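# Strap the coiled extension lead down with a bungee

## Task

Stretch the bungee across the coiled extension lead and hook it onto both tie-down eyes. When done, the lead must lie flat on the board, and no part of its rim may be lifted higher than one eye's base plate is thick.

## Robot and tools

Robot: two arms, left_arm and right_arm, each ending in a five-finger hand. right_arm has a right hand and left_arm its mirror-image left hand. A camera stand sits behind the arms. Loose objects may be nudged now and then by outside pushes. Anything left on the floor off the table fails the task.

Scene frame: the origin is at table-top height, halfway between the nominal arm bases. +z is up, +x points out over the table, and left_arm is on the +y side. Image left and right do not match arm names. Calibrated bases: left_arm at (-0.042, +0.339, 0) m, right_arm at (+0.006, -0.302, 0) m, both turned only very slightly about z. Reported positions and orientations can be off by a few centimetres, more at long reach.

Hand point: a point fixed to the palm, 0.05 m in front of it and 0.15 m from the wrist flange along the fingers. Its +z runs along the straight fingers and +y out of the palm. On the right hand +x points away from the thumb; on the left hand +x points toward the thumb. Straight fingertips reach 0.06 to 0.07 m past the point. A wrist bracket on the little-finger side can collide with things. With the fingers level, the wrist may hang up to 0.11 m (palm down) or 0.23 m (palm up) below the point and reach the table first.

Row layout (28 numbers, each in [-1, 1], always for both arms): left dx, dy, dz, rx, ry, rz; left thumb_turn, thumb_bend, index, middle, ring, little; left force_limit, speed; then the same 14 for the right arm. Pose numbers are offsets, not poses. They count from that arm's Hand target at the start of the action or move, along that Hand target's own axes. 1.0 equals 0.6 m for dx, dy, dz, and 180 degrees for rx, ry, rz, which together form one rotation vector. All six at 0 re-requests the current Hand target. Finger numbers are targets from -1 (open or straight) to +1 (closed or curled). For thumb_turn, +1 puts the thumb in front of the palm. force_limit runs linearly from about 0 N at -1 to 10 N at +1 (15 N for the two thumb motors). speed grows from near zero at -1 to full at +0.48 and above. No value means no change. To keep a hand as it is, resend the eight numbers of the last row actually run for it. If none has run yet, send its hand_measured six values plus its hand_force_limit and hand_speed.

execute_actions(actions, cameras): actions is a list of actions. Each action is up to 15 rows, one per 1/30 s step, and the last row is held to fill 15 steps. Each action lasts 0.5 s. Every row counts from the start pose of that action, so repeating an offset moves the arm further. An empty list returns camera images.

move(target, speed, blend, stop_force, zero, blocking, cameras): target is one 28-number row, or a list of up to 15 rows. All rows count from the same starting Hand targets. The hand point travels in a straight line. speed is in m/s, from 0.002 to 3.6, default 0.25; turning is capped at twice that in rad/s. It takes one value or one per target. blend is a corner radius in metres (0 means stop at each target). stop_force is in newtons, 3 to 120, one value for both arms. It ends an arm's path when the wrist sensor feels that much push against the motion. Do not use it when the hand rotates, and omit it when backing off a contact. zero (default true) re-zeroes before the move. blocking=false returns after about 0.5 s and cannot be used with stop_force. Moves take at most 10 s and do not avoid obstacles. The result adds a "move:" line giving the ending (done, off_target, moving, held, fault) and any limits (paced, held).

wait(seconds 0 to 10) lets time pass. stop brakes a running move. zoom_image(camera, region [x0, y0, x1, y1], at most 504 by 504 pixels) enlarges part of the latest image. show_instructions shows the reference pages. zero_wrist_force(arm) tares that arm's wrist sensor. finished_scene(scene=1) ends the scene for good.

Cameras: cam_high and cam_low (896x504), and cam_left_wrist and cam_right_wrist (672x504, fisheye).

Results: end_effector_position (m), end_effector_quat_wxyz and velocities are in the scene frame. Hand target is the last commanded pose after clipping, and the next offsets start from it. The hand point often stops short of it; send the remaining gap as an offset. hand_measured, hand_stopped_by (moving, target, force, stalled, fault) and hand_load_n use the six-motor order above. A dropped grip shows as hand_load_n falling to about 0. Wrist force and Wrist torque are in the end effector's own axes, with a third line for the peak since the last reading. Joint torques include the arm's own weight.

Limits and hazards: commanded orientation is clipped to within 32 degrees of the measured one. Contact torque at the joint limits (138 N m for the first three joints, 25.7 N m for the wrists) causes a 10 s arm stop. So does about 150 N of outside force. Arms are stiff, so a target even slightly beyond a firm contact can fault. A MOTOR HOT line means 70 °C; at 85 °C the arm brakes for 30 to 60 s. Avoid the following: sweeping close past an arm's own base, collisions or presses between the two arms, fast impacts, pushing hard on fixed or heavy objects, overloading fingers, and dropping or flinging parts. The job must remain done after the robot lets go.

Each tool is called after "Request:" as name(argument=value, ...), one argument or row to a line, values as JSON.

Reference images:

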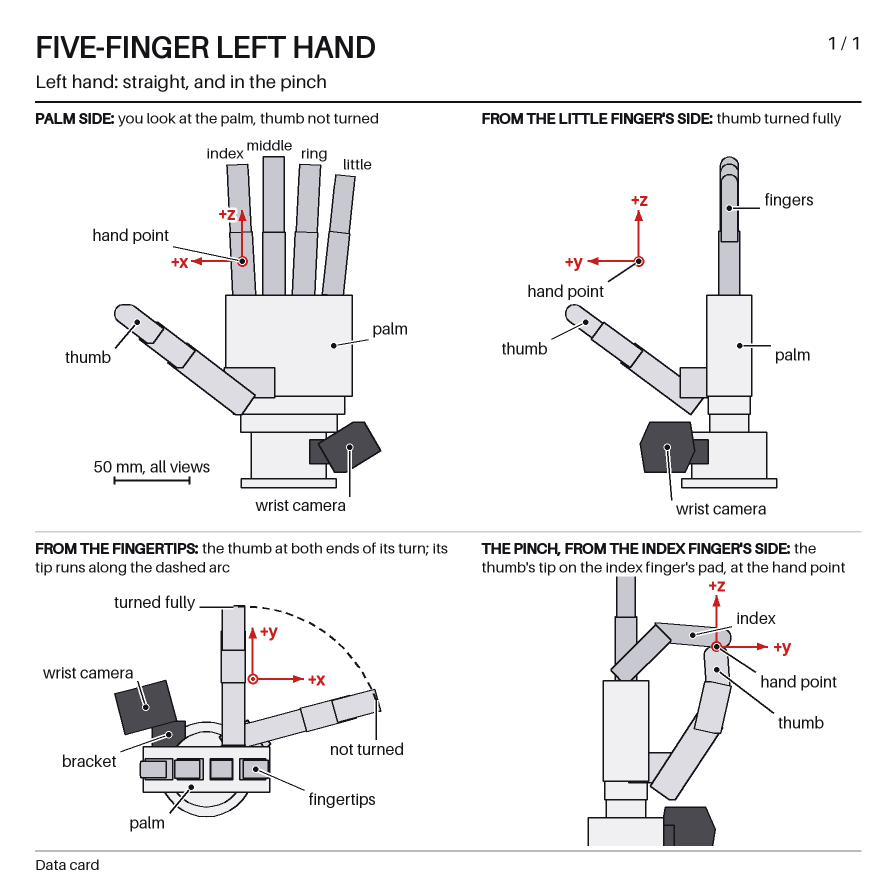

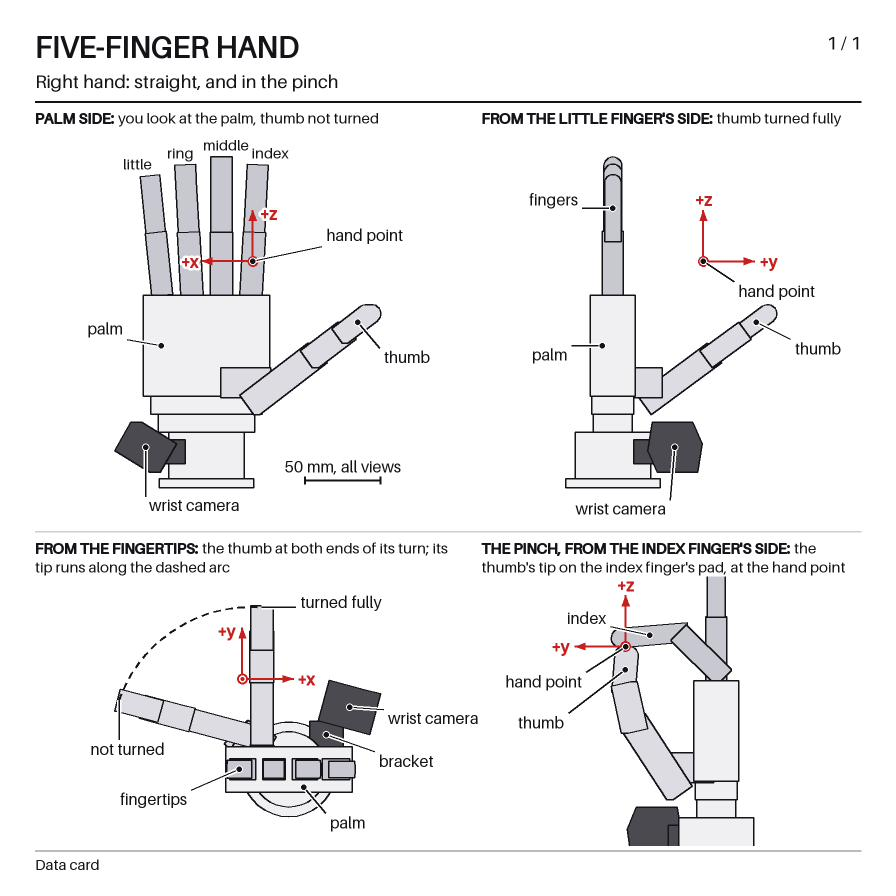

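## Session

Request:
execute_actions(
  actions=[],
)

Scene clock: 0.00 s.
left_arm: end_effector_position=(+0.4608, +0.6421, +0.1627) hand_measured=(-1.000, -1.000, -1.000, -1.000, -1.000, -1.000) hand_load_n=(+0.0, +0.0, +0.0, +0.0, +0.0, +0.0) hand_stopped_by=(target, target, target, target, target, target) hand_force_limit=0.00 hand_speed=-0.80 end_effector_quat_wxyz=(+0.071, +0.809, +0.581, +0.055) | right_arm: end_effector_position=(+0.8512, +0.2366, +0.1703) hand_measured=(-1.000, -1.000, -1.000, -1.000, -1.000, -1.000) hand_load_n=(+0.0, +0.0, +0.0, +0.0, +0.0, +0.0) hand_stopped_by=(target, target, target, target, target, target) hand_force_limit=0.00 hand_speed=-0.80 end_effector_quat_wxyz=(+0.043, +0.594, +0.448, +0.667)
Joint positions: left_arm=[4.054 -2.085 -1.391 1.968 -1.401 1.252] | right_arm=[0.463 -0.51 0.74 -0.121 1.462 0.85]
Joint velocities: within noise
Joint torques (N m): no reading
Wrist force (N): no reading
Wrist torque (N m): no reading
Wrist force, peak (N): no reading
Hand target: left_arm +0.4608, +0.6421, +0.1627; +0.071, +0.809, +0.581, +0.055 | right_arm +0.8512, +0.2366, +0.1703; +0.043, +0.594, +0.448, +0.667

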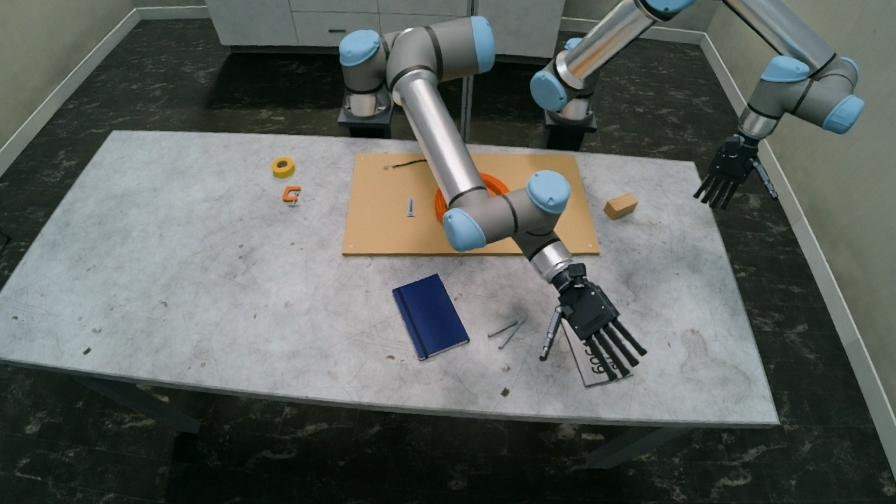

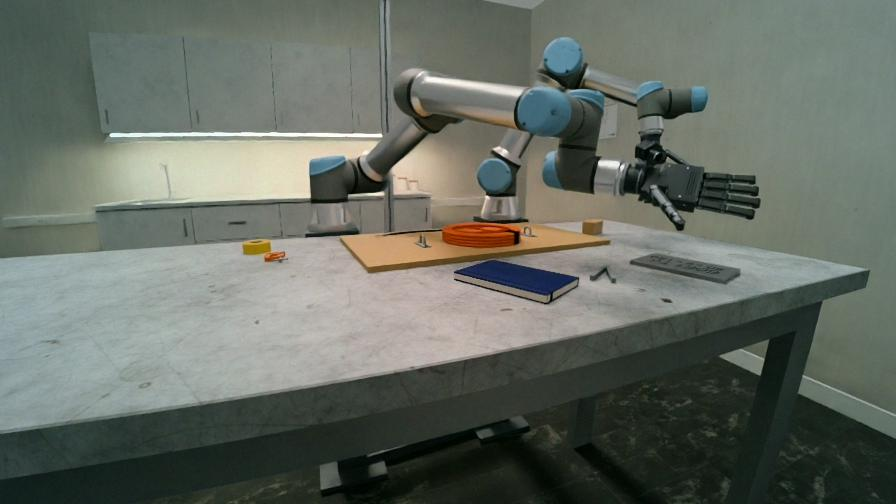

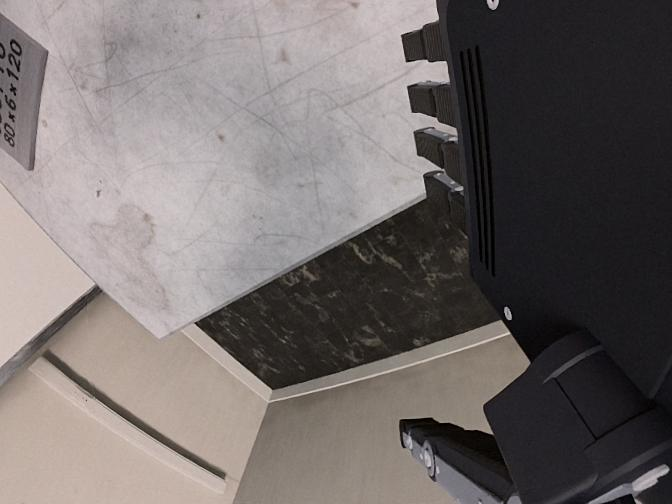

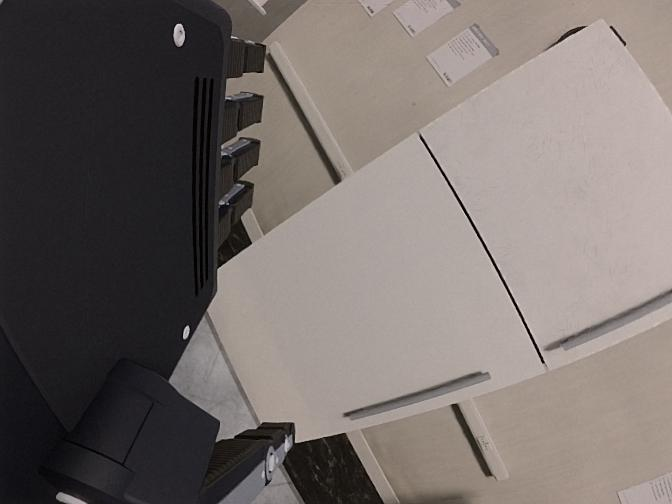

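Request:
zoom_image(
  camera="cam_high",
  region=[330, 130, 650, 270],
)

Request:
zoom_image(
  camera="cam_low",
  region=[330, 190, 630, 290],
)

Scaled by 1.575 from the camera's 896x504 image, which has a finer 1280x720 frame.

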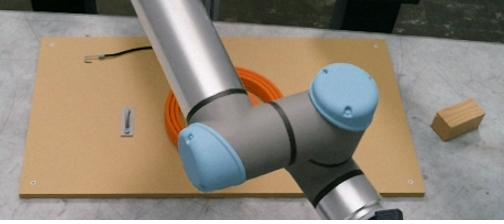

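Scaled by 1.680 from the camera's 896x504 image, which has a finer 1280x720 frame.

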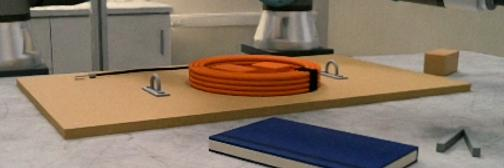

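Request:
move(
  target=[0,0,0,0,0,0,-1,-1,-1,-1,-1,-1,0,-0.8,0.030,0.433,-0.743,0.351,-0.309,-0.072,-1,-1,-1,-1,-1,-1,0,-0.8],
  speed=0.5,
)

Scene clock: 43.37 s.
left_arm: end_effector_position=(+0.4608, +0.6421, +0.1627) hand_measured=(-1.000, -1.000, -1.000, -1.000, -1.000, -1.000) hand_load_n=(+0.0, +0.0, +0.0, +0.0, +0.0, +0.0) hand_stopped_by=(target, target, target, target, target, target) hand_force_limit=0.00 hand_speed=-0.80 end_effector_quat_wxyz=(+0.071, +0.809, +0.581, +0.055) | right_arm: end_effector_position=(+0.5991, -0.1512, +0.3999) hand_measured=(-1.000, -1.000, -1.000, -1.000, -1.000, -1.000) hand_load_n=(+0.0, +0.0, +0.0, +0.0, +0.0, +0.5) hand_stopped_by=(target, target, target, target, target, target) hand_force_limit=0.00 hand_speed=-0.80 end_effector_quat_wxyz=(-0.001, +0.708, +0.707, -0.001)
Joint positions: left_arm=[4.054 -2.085 -1.391 1.968 -1.401 1.252] | right_arm=[0.081 -0.765 0.25 2.088 1.571 0.092]
Joint torques (N m): left_arm=[-0.78 35.33 16.65 -1.99 0.36 -0.19] | right_arm=[10.02 -37.12 -25.16 3.38 2.68 2.37]
Wrist force (N): left_arm=[-0.1 0.1 -0.1] | right_arm=[-1.1 -1.4 -1.1]
Wrist torque (N m): left_arm=[0.02 0.02 -0.02] | right_arm=[0.05 0.12 -0.23]
Wrist force, peak (N): left_arm=[-0.8 -0.2 0.2] | right_arm=[-1.9 -1.6 -1.7]
Hand target: left_arm +0.4608, +0.6421, +0.1627; +0.071, +0.809, +0.581, +0.055 | right_arm +0.5991, -0.1511, +0.3999; -0.001, +0.708, +0.707, -0.001
Off the commanded pose: left_arm 0.000 m, 0 deg | right_arm 0.000 m, 0 deg.
move: done

Request:
move(
  target=[0,0,0,0,0,0,-1,-1,-1,-1,-1,-1,0,-0.8,-0.583,-0.417,0,0,0,0,-1,-1,-1,-1,-1,-1,0,-0.8],
  speed=0.5,
  cameras=["all"],
)

Request:
zoom_image(
  camera="cam_high",
  region=[330, 130, 650, 270],
)

Request:
zoom_image(
  camera="cam_low",
  region=[330, 190, 630, 290],
)

Scene clock: 49.20 s.
left_arm: end_effector_position=(+0.4608, +0.6421, +0.1627) hand_measured=(-1.000, -1.000, -1.000, -1.000, -1.000, -1.000) hand_load_n=(+0.0, +0.0, +0.0, +0.0, +0.0, +0.0) hand_stopped_by=(target, target, target, target, target, target) hand_force_limit=0.00 hand_speed=-0.80 end_effector_quat_wxyz=(+0.071, +0.809, +0.581, +0.055) | right_arm: end_effector_position=(+0.3485, -0.5005, +0.4006) hand_measured=(-1.000, -1.000, -1.000, -1.000, -1.000, -1.000) hand_load_n=(+0.0, +0.0, +0.0, +0.0, +0.0, +0.5) hand_stopped_by=(target, target, target, target, target, target) hand_force_limit=0.00 hand_speed=-0.80 end_effector_quat_wxyz=(-0.001, +0.708, +0.707, -0.001)
Joint positions: left_arm=[4.054 -2.085 -1.391 1.968 -1.401 1.252] | right_arm=[-0.96 -1.539 1.376 1.735 1.573 -0.949]
Joint torques (N m): left_arm=[0.19 36.2 17.88 -2.07 0.22 -0.23] | right_arm=[-8.81 -34.83 -8.67 3.4 -2.43 -2.28]
Wrist force (N): left_arm=[-0.3 0.0 0.0] | right_arm=[-1.0 -1.1 -1.3]
Wrist torque (N m): left_arm=[0.01 0.06 -0.03] | right_arm=[0.11 0.11 -0.09]
Wrist force, peak (N): left_arm=[-0.8 -0.1 0.4] | right_arm=[-2.4 -2.2 -0.9]
Hand target: left_arm +0.4608, +0.6421, +0.1627; +0.071, +0.809, +0.581, +0.055 | right_arm +0.3484, -0.5006, +0.4006; -0.001, +0.708, +0.707, -0.001
Off the commanded pose: left_arm 0.000 m, 0 deg | right_arm 0.000 m, 0 deg.
move: done

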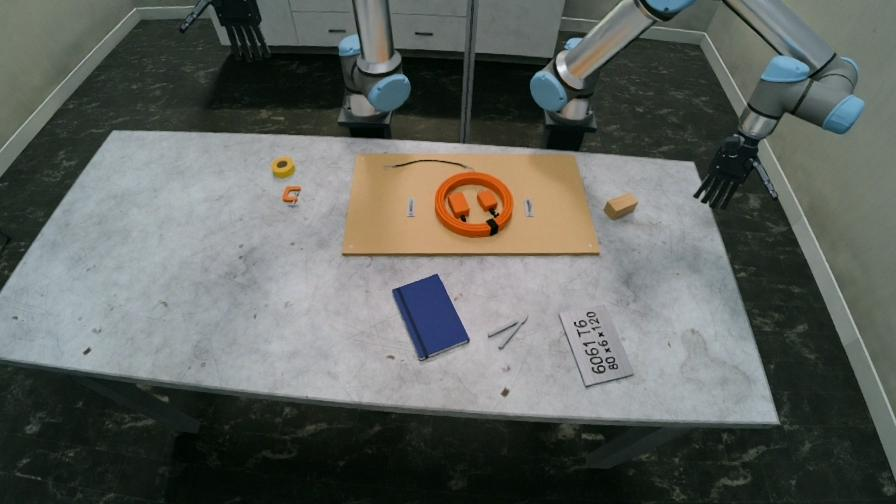

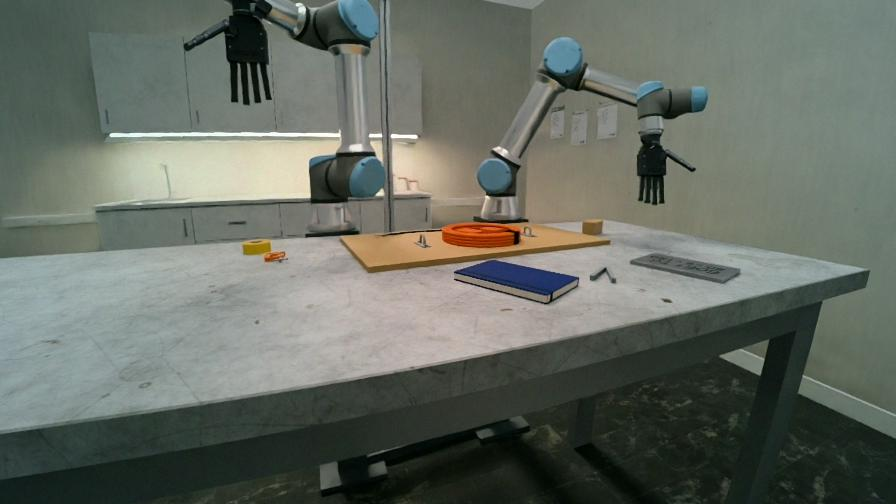

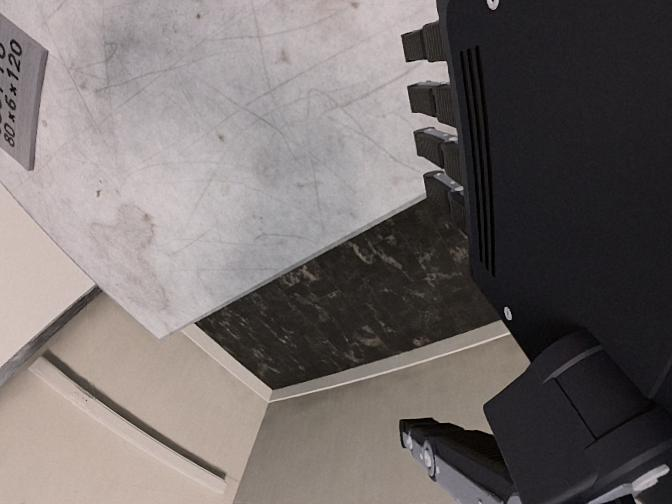

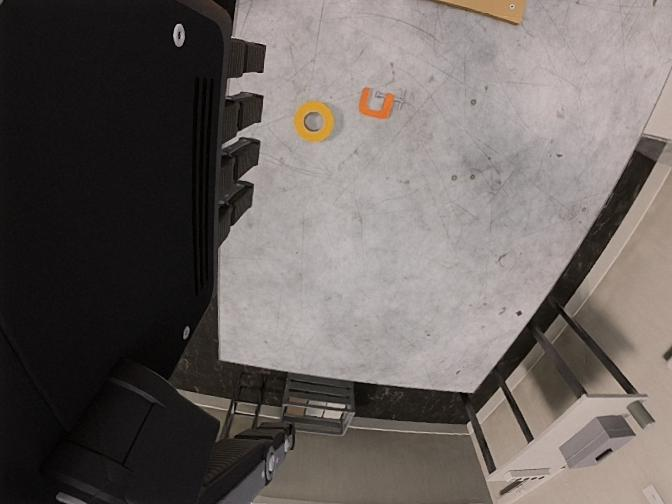

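Scaled by 1.575 from the camera's 896x504 image, which has a finer 1280x720 frame.

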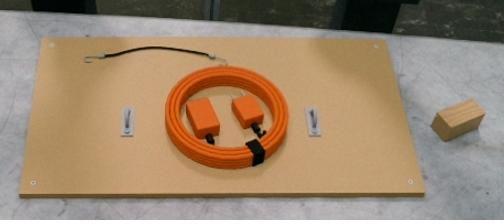

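Scaled by 1.680 from the camera's 896x504 image, which has a finer 1280x720 frame.

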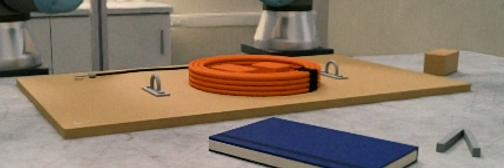

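Request:
zoom_image(
  camera="cam_high",
  region=[370, 145, 490, 205],
)

Request:
zoom_image(
  camera="cam_high",
  region=[395, 180, 455, 225],
)

Request:
zoom_image(
  camera="cam_low",
  region=[400, 215, 480, 255],
)

Request:
zoom_image(
  camera="cam_low",
  region=[500, 215, 560, 250],
)

Scaled by 4.200 from the camera's 896x504 image, which has a finer 1280x720 frame.

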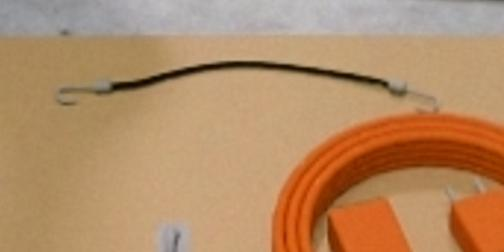

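Scaled by 8.400 from the camera's 896x504 image, which has a finer 1280x720 frame.

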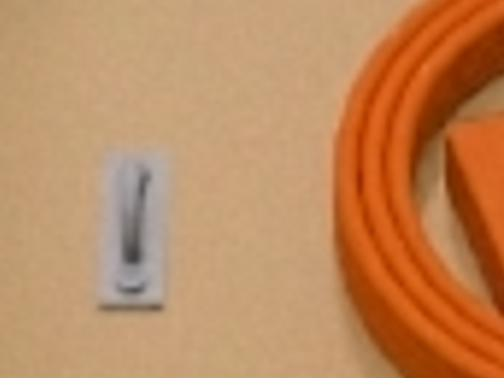

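Scaled by 6.300 from the camera's 896x504 image, which has a finer 1280x720 frame.

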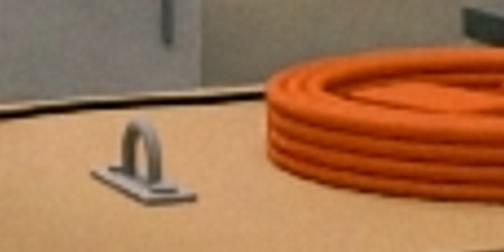

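Scaled by 8.400 from the camera's 896x504 image, which has a finer 1280x720 frame.

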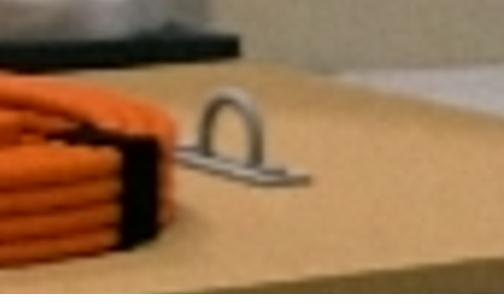

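Request:
move(
  target=[0,0,0,0,0,0,-1,-1,-1,-1,-1,-1,0,-0.8,0.5,-0.2,0,0,0,0,-1,-1,-1,-1,-1,-1,0,-0.8],
  speed=0.5,
  cameras=["all"],
)

Scene clock: 71.43 s.
left_arm: end_effector_position=(+0.4608, +0.6421, +0.1627) hand_measured=(-1.000, -1.000, -1.000, -1.000, -1.000, -1.000) hand_load_n=(+0.0, +0.0, +0.0, +0.0, +0.0, +0.0) hand_stopped_by=(target, target, target, target, target, target) hand_force_limit=0.00 hand_speed=-0.80 end_effector_quat_wxyz=(+0.071, +0.809, +0.581, +0.055) | right_arm: end_effector_position=(+0.2289, -0.2004, +0.4008) hand_measured=(-1.000, -1.000, -1.000, -1.000, -1.000, -1.000) hand_load_n=(+0.0, +0.0, +0.0, +0.0, +0.0, +0.0) hand_stopped_by=(target, target, target, target, target, target) hand_force_limit=0.00 hand_speed=-0.80 end_effector_quat_wxyz=(-0.001, +0.708, +0.707, -0.001)
Joint positions: left_arm=[4.054 -2.085 -1.391 1.968 -1.401 1.252] | right_arm=[-0.012 -1.859 1.651 1.781 1.571 -0.001]
Joint torques (N m): left_arm=[-0.71 35.42 17.27 -1.81 0.26 -0.29] | right_arm=[8.72 6.51 -27.38 0.73 2.45 2.36]
Wrist force (N): left_arm=[-0.3 0.3 0.0] | right_arm=[-1.0 -0.9 -1.1]
Wrist torque (N m): left_arm=[0.04 0.05 -0.03] | right_arm=[0.14 0.10 -0.20]
Wrist force, peak (N): left_arm=[-0.7 0.3 0.3] | right_arm=[-2.4 -0.8 -1.2]
Hand target: left_arm +0.4608, +0.6421, +0.1627; +0.071, +0.809, +0.581, +0.055 | right_arm +0.2289, -0.2004, +0.4008; -0.001, +0.708, +0.707, -0.001
Off the commanded pose: left_arm 0.000 m, 0 deg | right_arm 0.000 m, 0 deg.
move: done

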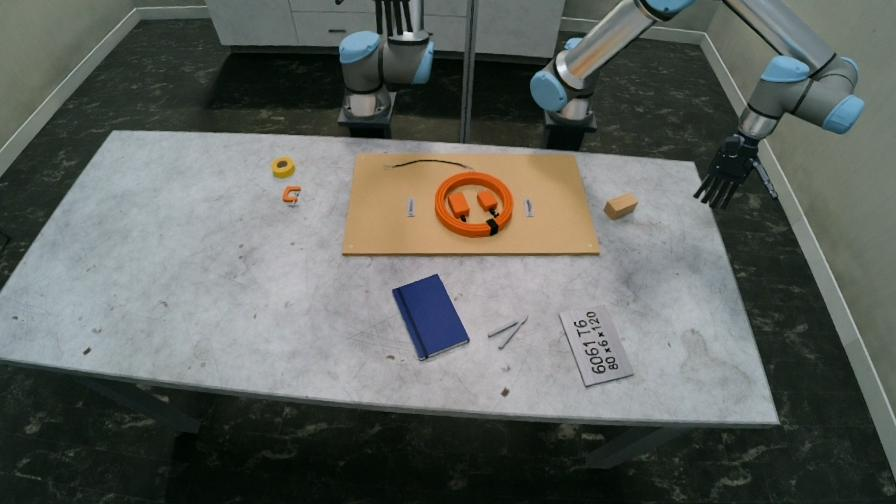

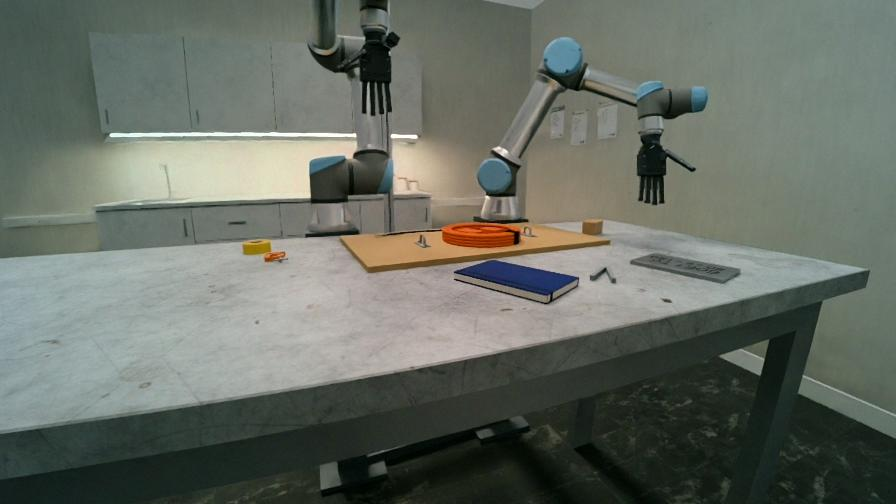

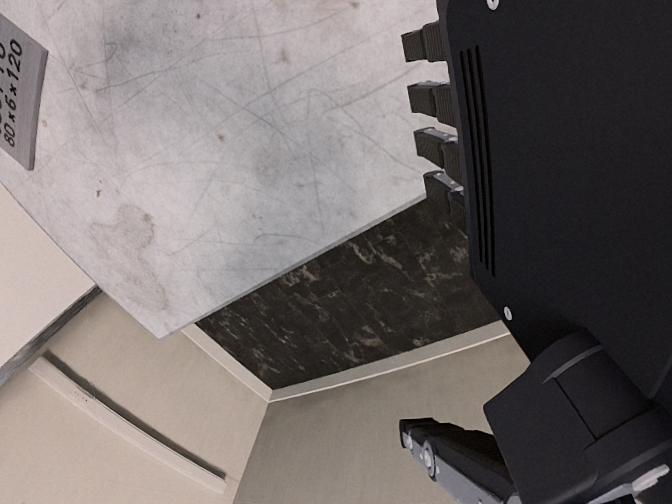

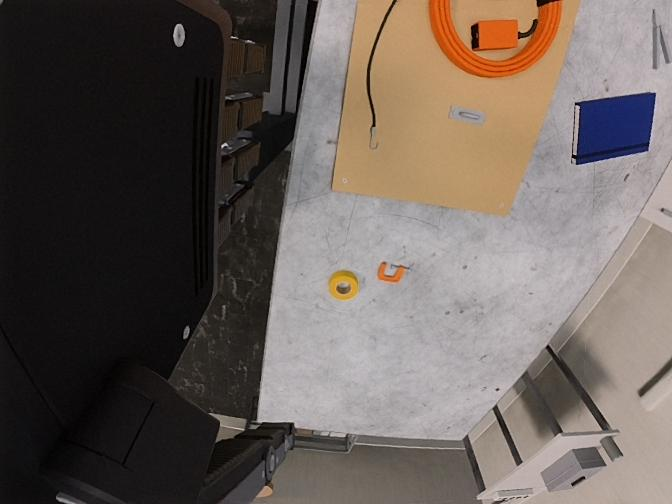

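Request:
move(
  target=[-0.676,0.104,-0.387,0.057,0.0072,-0.1033,-1,-1,-1,-1,-1,-1,0,-0.8,0.133,0.1,0.367,0,0,0,-1,-1,-1,-1,-1,-1,0,-0.8],
  speed=0.4,
  cameras=["all"],
)

Scene clock: 163.87 s.
left_arm: end_effector_position=(+0.3492, +0.2500, +0.3995) hand_measured=(-1.000, -1.000, -1.000, -1.000, -1.000, -1.000) hand_load_n=(+0.0, +0.0, +0.0, +0.0, +0.0, +0.0) hand_stopped_by=(target, target, target, target, target, target) hand_force_limit=0.00 hand_speed=-0.80 end_effector_quat_wxyz=(+0.001, +0.707, +0.707, +0.000) | right_arm: end_effector_position=(+0.2885, -0.1207, +0.1804) hand_measured=(-1.000, -1.000, -1.000, -1.000, -1.000, -1.000) hand_load_n=(+0.0, +0.0, +0.0, +0.0, +0.0, +0.0) hand_stopped_by=(target, target, target, target, target, target) hand_force_limit=0.00 hand_speed=-0.80 end_effector_quat_wxyz=(-0.001, +0.708, +0.707, -0.001)
Joint positions: left_arm=[3.163 -1.661 -1.317 1.408 -1.571 0.041] | right_arm=[0.304 -1.528 1.939 1.162 1.57 0.315]
Joint torques (N m): left_arm=[-6.9 12.15 26.38 -3.54 -1.81 -1.98] | right_arm=[8.81 -6.38 -6.82 0.66 2.63 2.27]
Wrist force (N): left_arm=[0.1 0.2 0.4] | right_arm=[-1.3 -1.2 -1.4]
Wrist torque (N m): left_arm=[0.03 0.00 0.17] | right_arm=[0.12 0.17 -0.22]
Wrist force, peak (N): left_arm=[-1.6 -0.9 -0.5] | right_arm=[-1.2 -1.3 -1.8]
Hand target: left_arm +0.3492, +0.2500, +0.3995; +0.000, +0.707, +0.707, +0.000 | right_arm +0.2885, -0.1207, +0.1804; -0.001, +0.708, +0.707, -0.001
Off the commanded pose: left_arm 0.000 m, 0 deg | right_arm 0.000 m, 0 deg.
move: done

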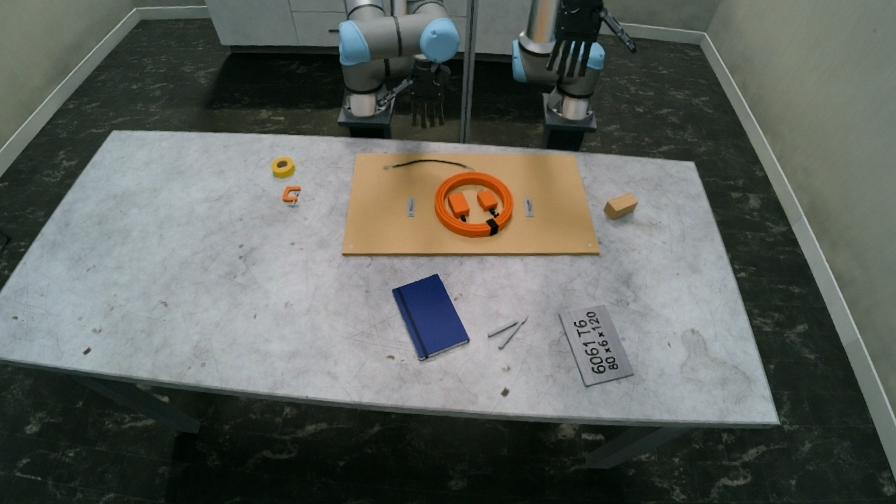

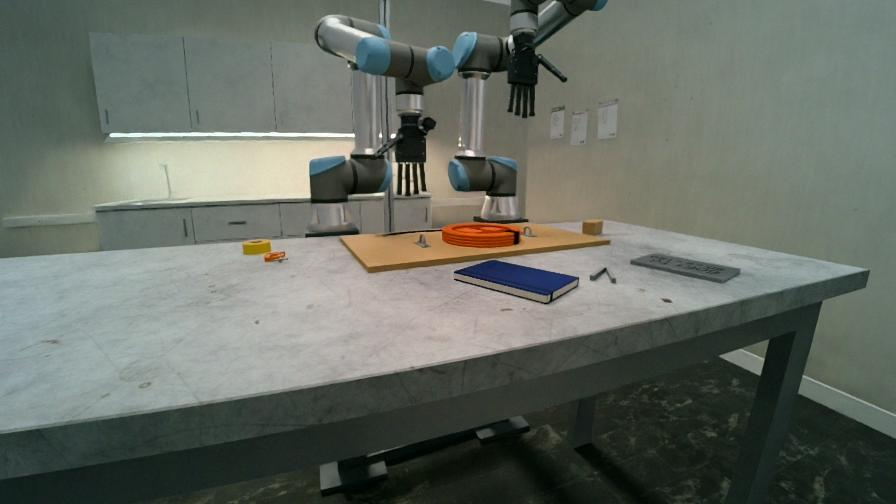

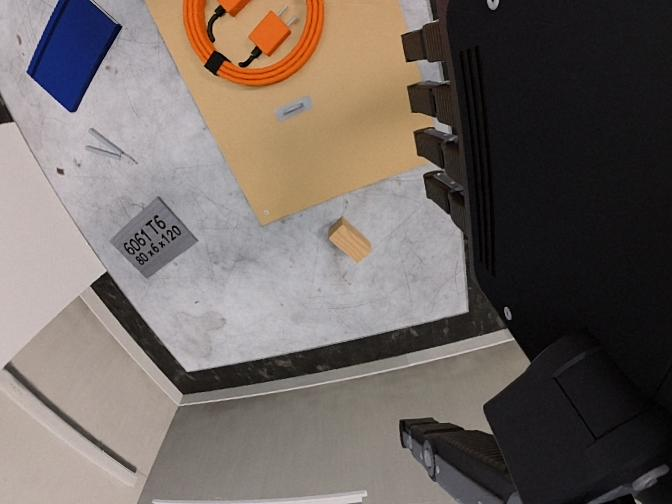

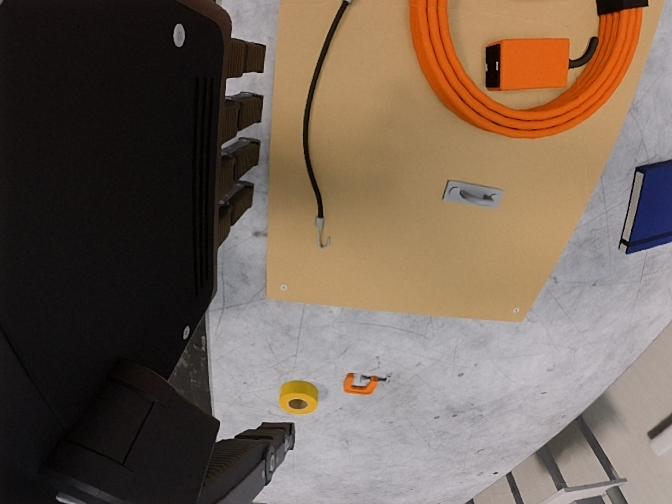

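Request:
zoom_image(
  camera="cam_right_wrist",
  region=[280, 180, 380, 260],
)

Request:
zoom_image(
  camera="cam_right_wrist",
  region=[420, 160, 520, 230],
)

Request:
zoom_image(
  camera="cam_left_wrist",
  region=[240, 70, 340, 150],
)

Scaled by 5.040 from the camera's 672x504 image, which has a finer 960x720 frame.

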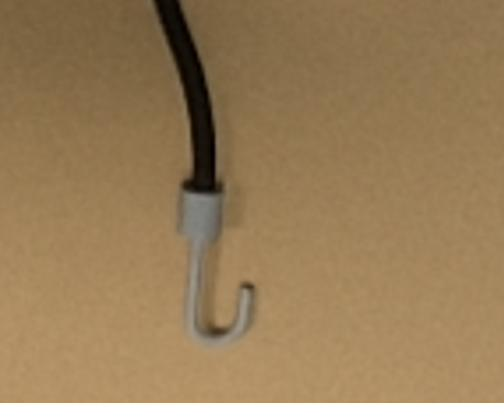

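Scaled by 5.040 from the camera's 672x504 image, which has a finer 960x720 frame.

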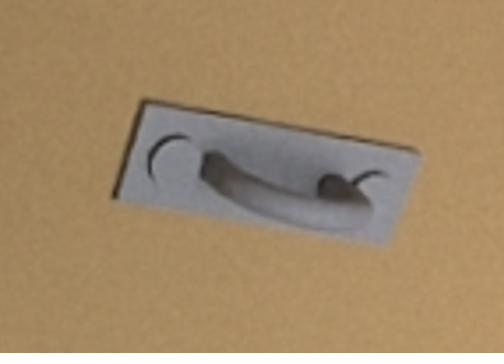

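Scaled by 5.040 from the camera's 672x504 image, which has a finer 960x720 frame.

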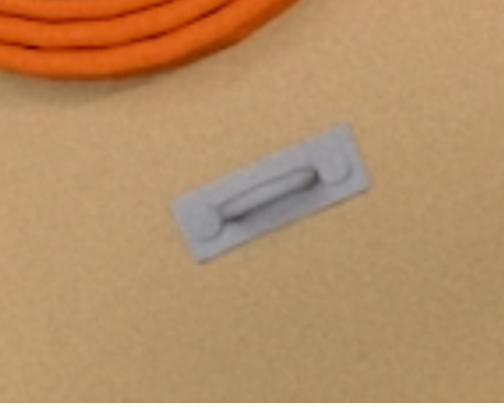

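Request:
move(
  target=[0.1,0.0,0.25,0,0,0,-1,-1,-1,-1,-1,-1,0,-0.8,0.22,-0.03,0,0,0,0,-1,-1,-1,-1,-1,-1,0,-0.8],
  speed=0.4,
  cameras=["cam_left_wrist","cam_right_wrist"],
)

Scene clock: 194.20 s.
left_arm: end_effector_position=(+0.3494, +0.3099, +0.2496) hand_measured=(-1.000, -1.000, -1.000, -1.000, -1.000, -1.000) hand_load_n=(+0.0, +0.0, +0.0, +0.0, +0.0, +0.0) hand_stopped_by=(target, target, target, target, target, target) hand_force_limit=0.00 hand_speed=-0.80 end_effector_quat_wxyz=(+0.000, +0.707, +0.707, +0.000) | right_arm: end_effector_position=(+0.2707, +0.0112, +0.1804) hand_measured=(-1.000, -1.000, -1.000, -1.000, -1.000, -1.000) hand_load_n=(+0.0, +0.0, +0.0, +0.0, +0.0, +0.0) hand_stopped_by=(target, target, target, target, target, target) hand_force_limit=0.00 hand_speed=-0.80 end_effector_quat_wxyz=(-0.001, +0.708, +0.707, -0.001)
Joint positions: left_arm=[3.351 -1.632 -1.733 1.795 -1.57 0.229] | right_arm=[0.685 -1.303 1.673 1.203 1.569 0.696]
Joint torques (N m): left_arm=[6.54 8.96 9.54 -0.82 1.7 1.42] | right_arm=[11.06 -15 -24.88 3.5 2.47 2.48]
Wrist force (N): left_arm=[-0.5 -0.1 0.1] | right_arm=[-0.9 -1.1 -1.2]
Wrist torque (N m): left_arm=[0.00 0.09 -0.04] | right_arm=[0.12 0.10 -0.20]
Wrist force, peak (N): left_arm=[0.6 -0.2 1.9] | right_arm=[-2.3 -1.0 -1.3]
Hand target: left_arm +0.3494, +0.3100, +0.2495; +0.000, +0.707, +0.707, +0.000 | right_arm +0.2707, +0.0113, +0.1804; -0.001, +0.708, +0.707, -0.001
Off the commanded pose: left_arm 0.000 m, 0 deg | right_arm 0.000 m, 0 deg.
move: done
Images, in order (width x height): cam_left_wrist 672x504, cam_right_wrist 672x504.

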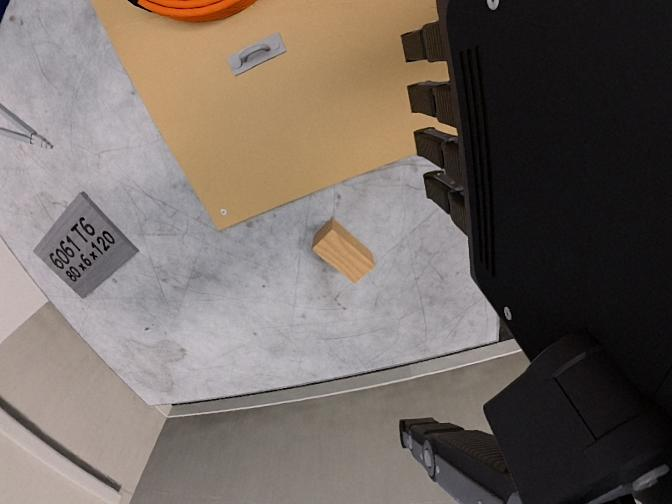

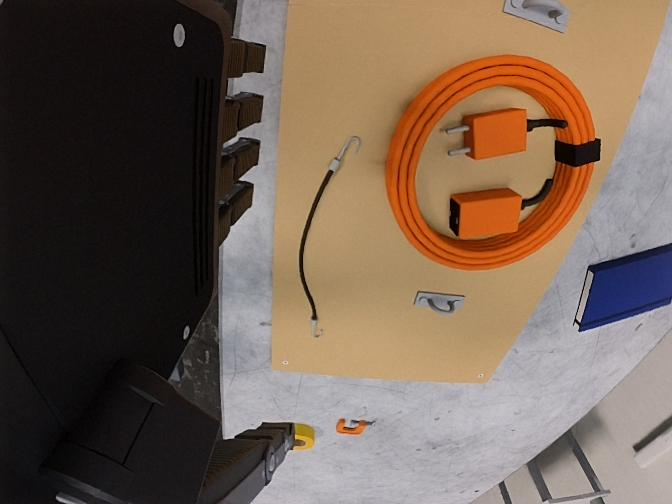

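Request:
zoom_image(
  camera="cam_right_wrist",
  region=[310, 110, 410, 190],
)

Request:
zoom_image(
  camera="cam_right_wrist",
  region=[260, 40, 610, 350],
)

Request:
zoom_image(
  camera="cam_right_wrist",
  region=[400, 270, 480, 330],
)

Scaled by 5.040 from the camera's 672x504 image, which has a finer 960x720 frame.

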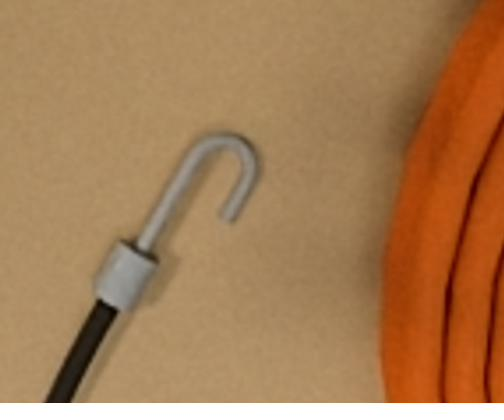

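Scaled by 1.440 from the camera's 672x504 image, which has a finer 960x720 frame.

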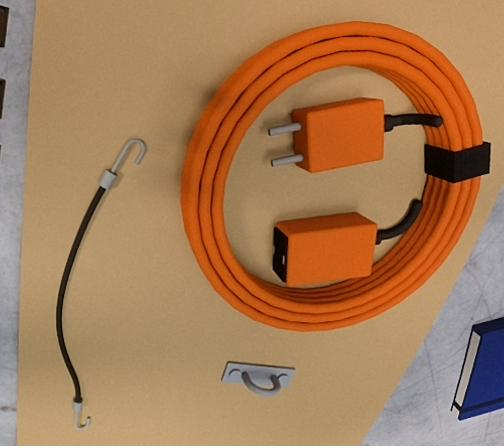

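Scaled by 6.300 from the camera's 672x504 image, which has a finer 960x720 frame.

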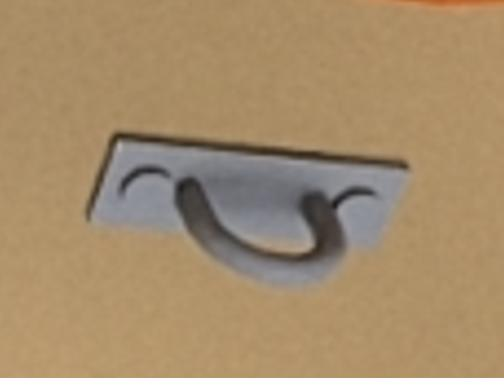

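Request:
move(
  target=[0,0,0,0.012,0.25,0.937,1,-0.7,0.35,1,1,1,0,0,-0.273,0.034,-0.033,0.012,0.25,0.937,1,-0.7,0.35,1,1,1,0,0],
  speed=0.5,
  cameras=["all"],
)

Scene clock: 308.53 s.
left_arm: end_effector_position=(+0.3494, +0.3100, +0.2495) hand_measured=(+1.000, -0.700, +0.350, +1.000, +1.000, +1.000) hand_load_n=(+0.0, +0.0, +0.0, +0.0, +0.0, +0.0) hand_stopped_by=(target, target, target, target, target, target) hand_force_limit=0.00 hand_speed=0.00 end_effector_quat_wxyz=(-0.191, +0.716, -0.649, +0.174) | right_arm: end_effector_position=(+0.2909, -0.1525, +0.2002) hand_measured=(+1.000, -0.700, +0.350, +1.000, +1.000, +1.000) hand_load_n=(+0.0, +0.0, +0.0, +0.0, +0.0, +0.0) hand_stopped_by=(target, target, target, target, target, target) hand_force_limit=0.00 hand_speed=0.00 end_effector_quat_wxyz=(-0.190, +0.716, -0.650, +0.173)
Joint positions: left_arm=[3.541 -1.533 -1.718 2.181 -1.412 3.421] | right_arm=[-0.109 -1.79 1.998 0.851 1.474 2.971]
Joint torques (N m): left_arm=[6.6 7.56 27.89 -2.71 1.91 1.31] | right_arm=[-9.78 -24.43 -9.65 -0.27 2.39 2.24]
Wrist force (N): left_arm=[-0.2 -0.3 0.4] | right_arm=[-0.7 -1.9 -1.2]
Wrist torque (N m): left_arm=[0.06 0.05 -0.02] | right_arm=[0.13 0.04 -0.21]
Wrist force, peak (N): left_arm=[-0.4 -0.1 0.8] | right_arm=[-0.8 -2.0 -1.2]
Hand target: left_arm +0.3494, +0.3100, +0.2495; -0.191, +0.716, -0.649, +0.174 | right_arm +0.2909, -0.1525, +0.2002; -0.190, +0.716, -0.650, +0.173
Off the commanded pose: left_arm 0.000 m, 0 deg | right_arm 0.000 m, 0 deg.
move: done

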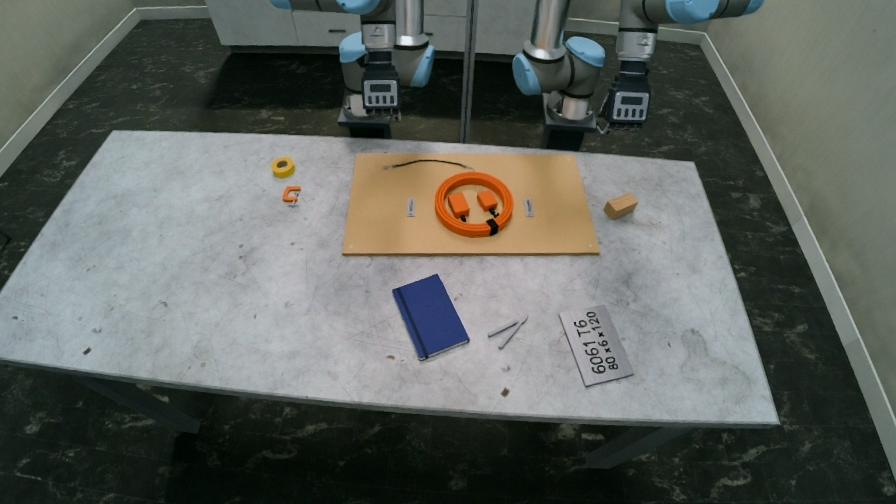

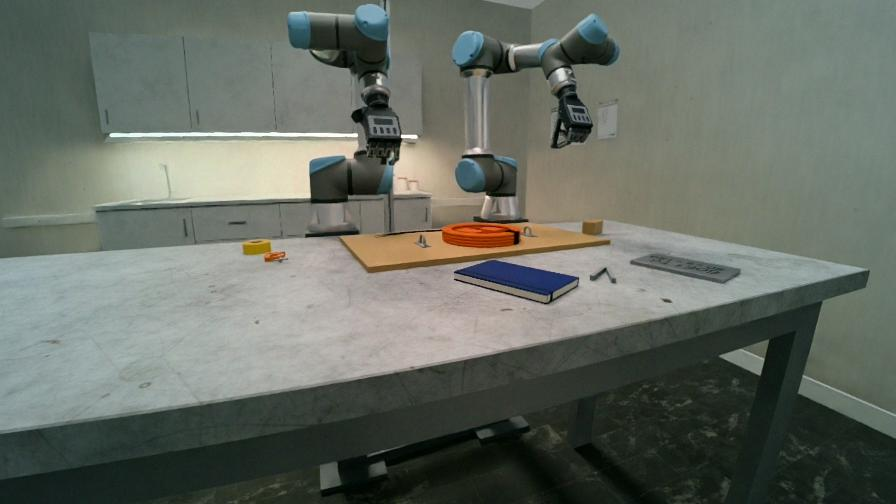

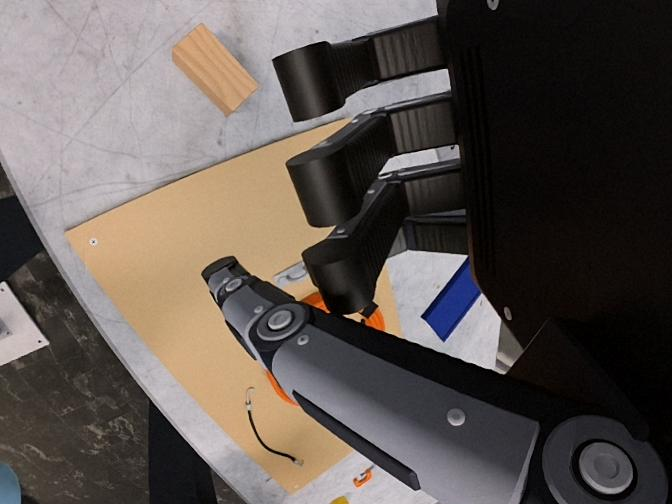

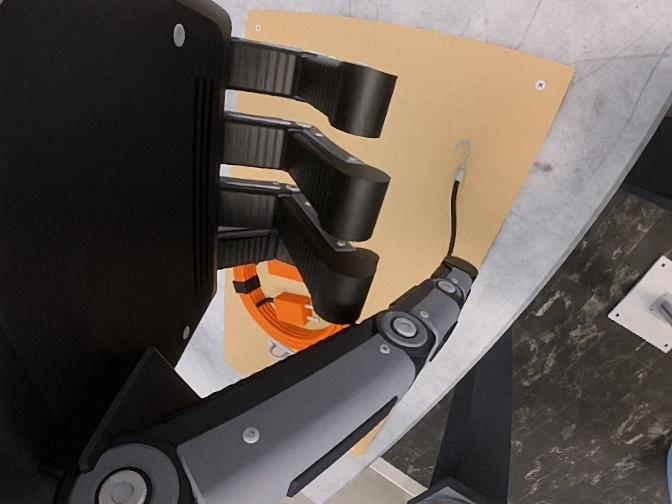

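Request:
zoom_image(
  camera="cam_right_wrist",
  region=[400, 120, 520, 300],
)

Scaled by 2.800 from the camera's 672x504 image, which has a finer 960x720 frame.

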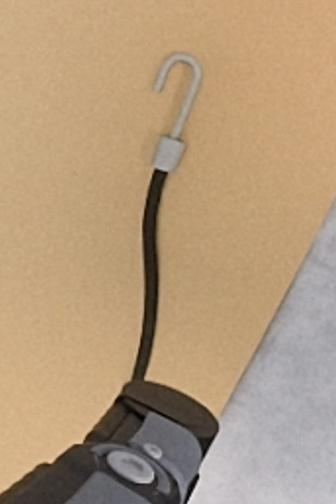

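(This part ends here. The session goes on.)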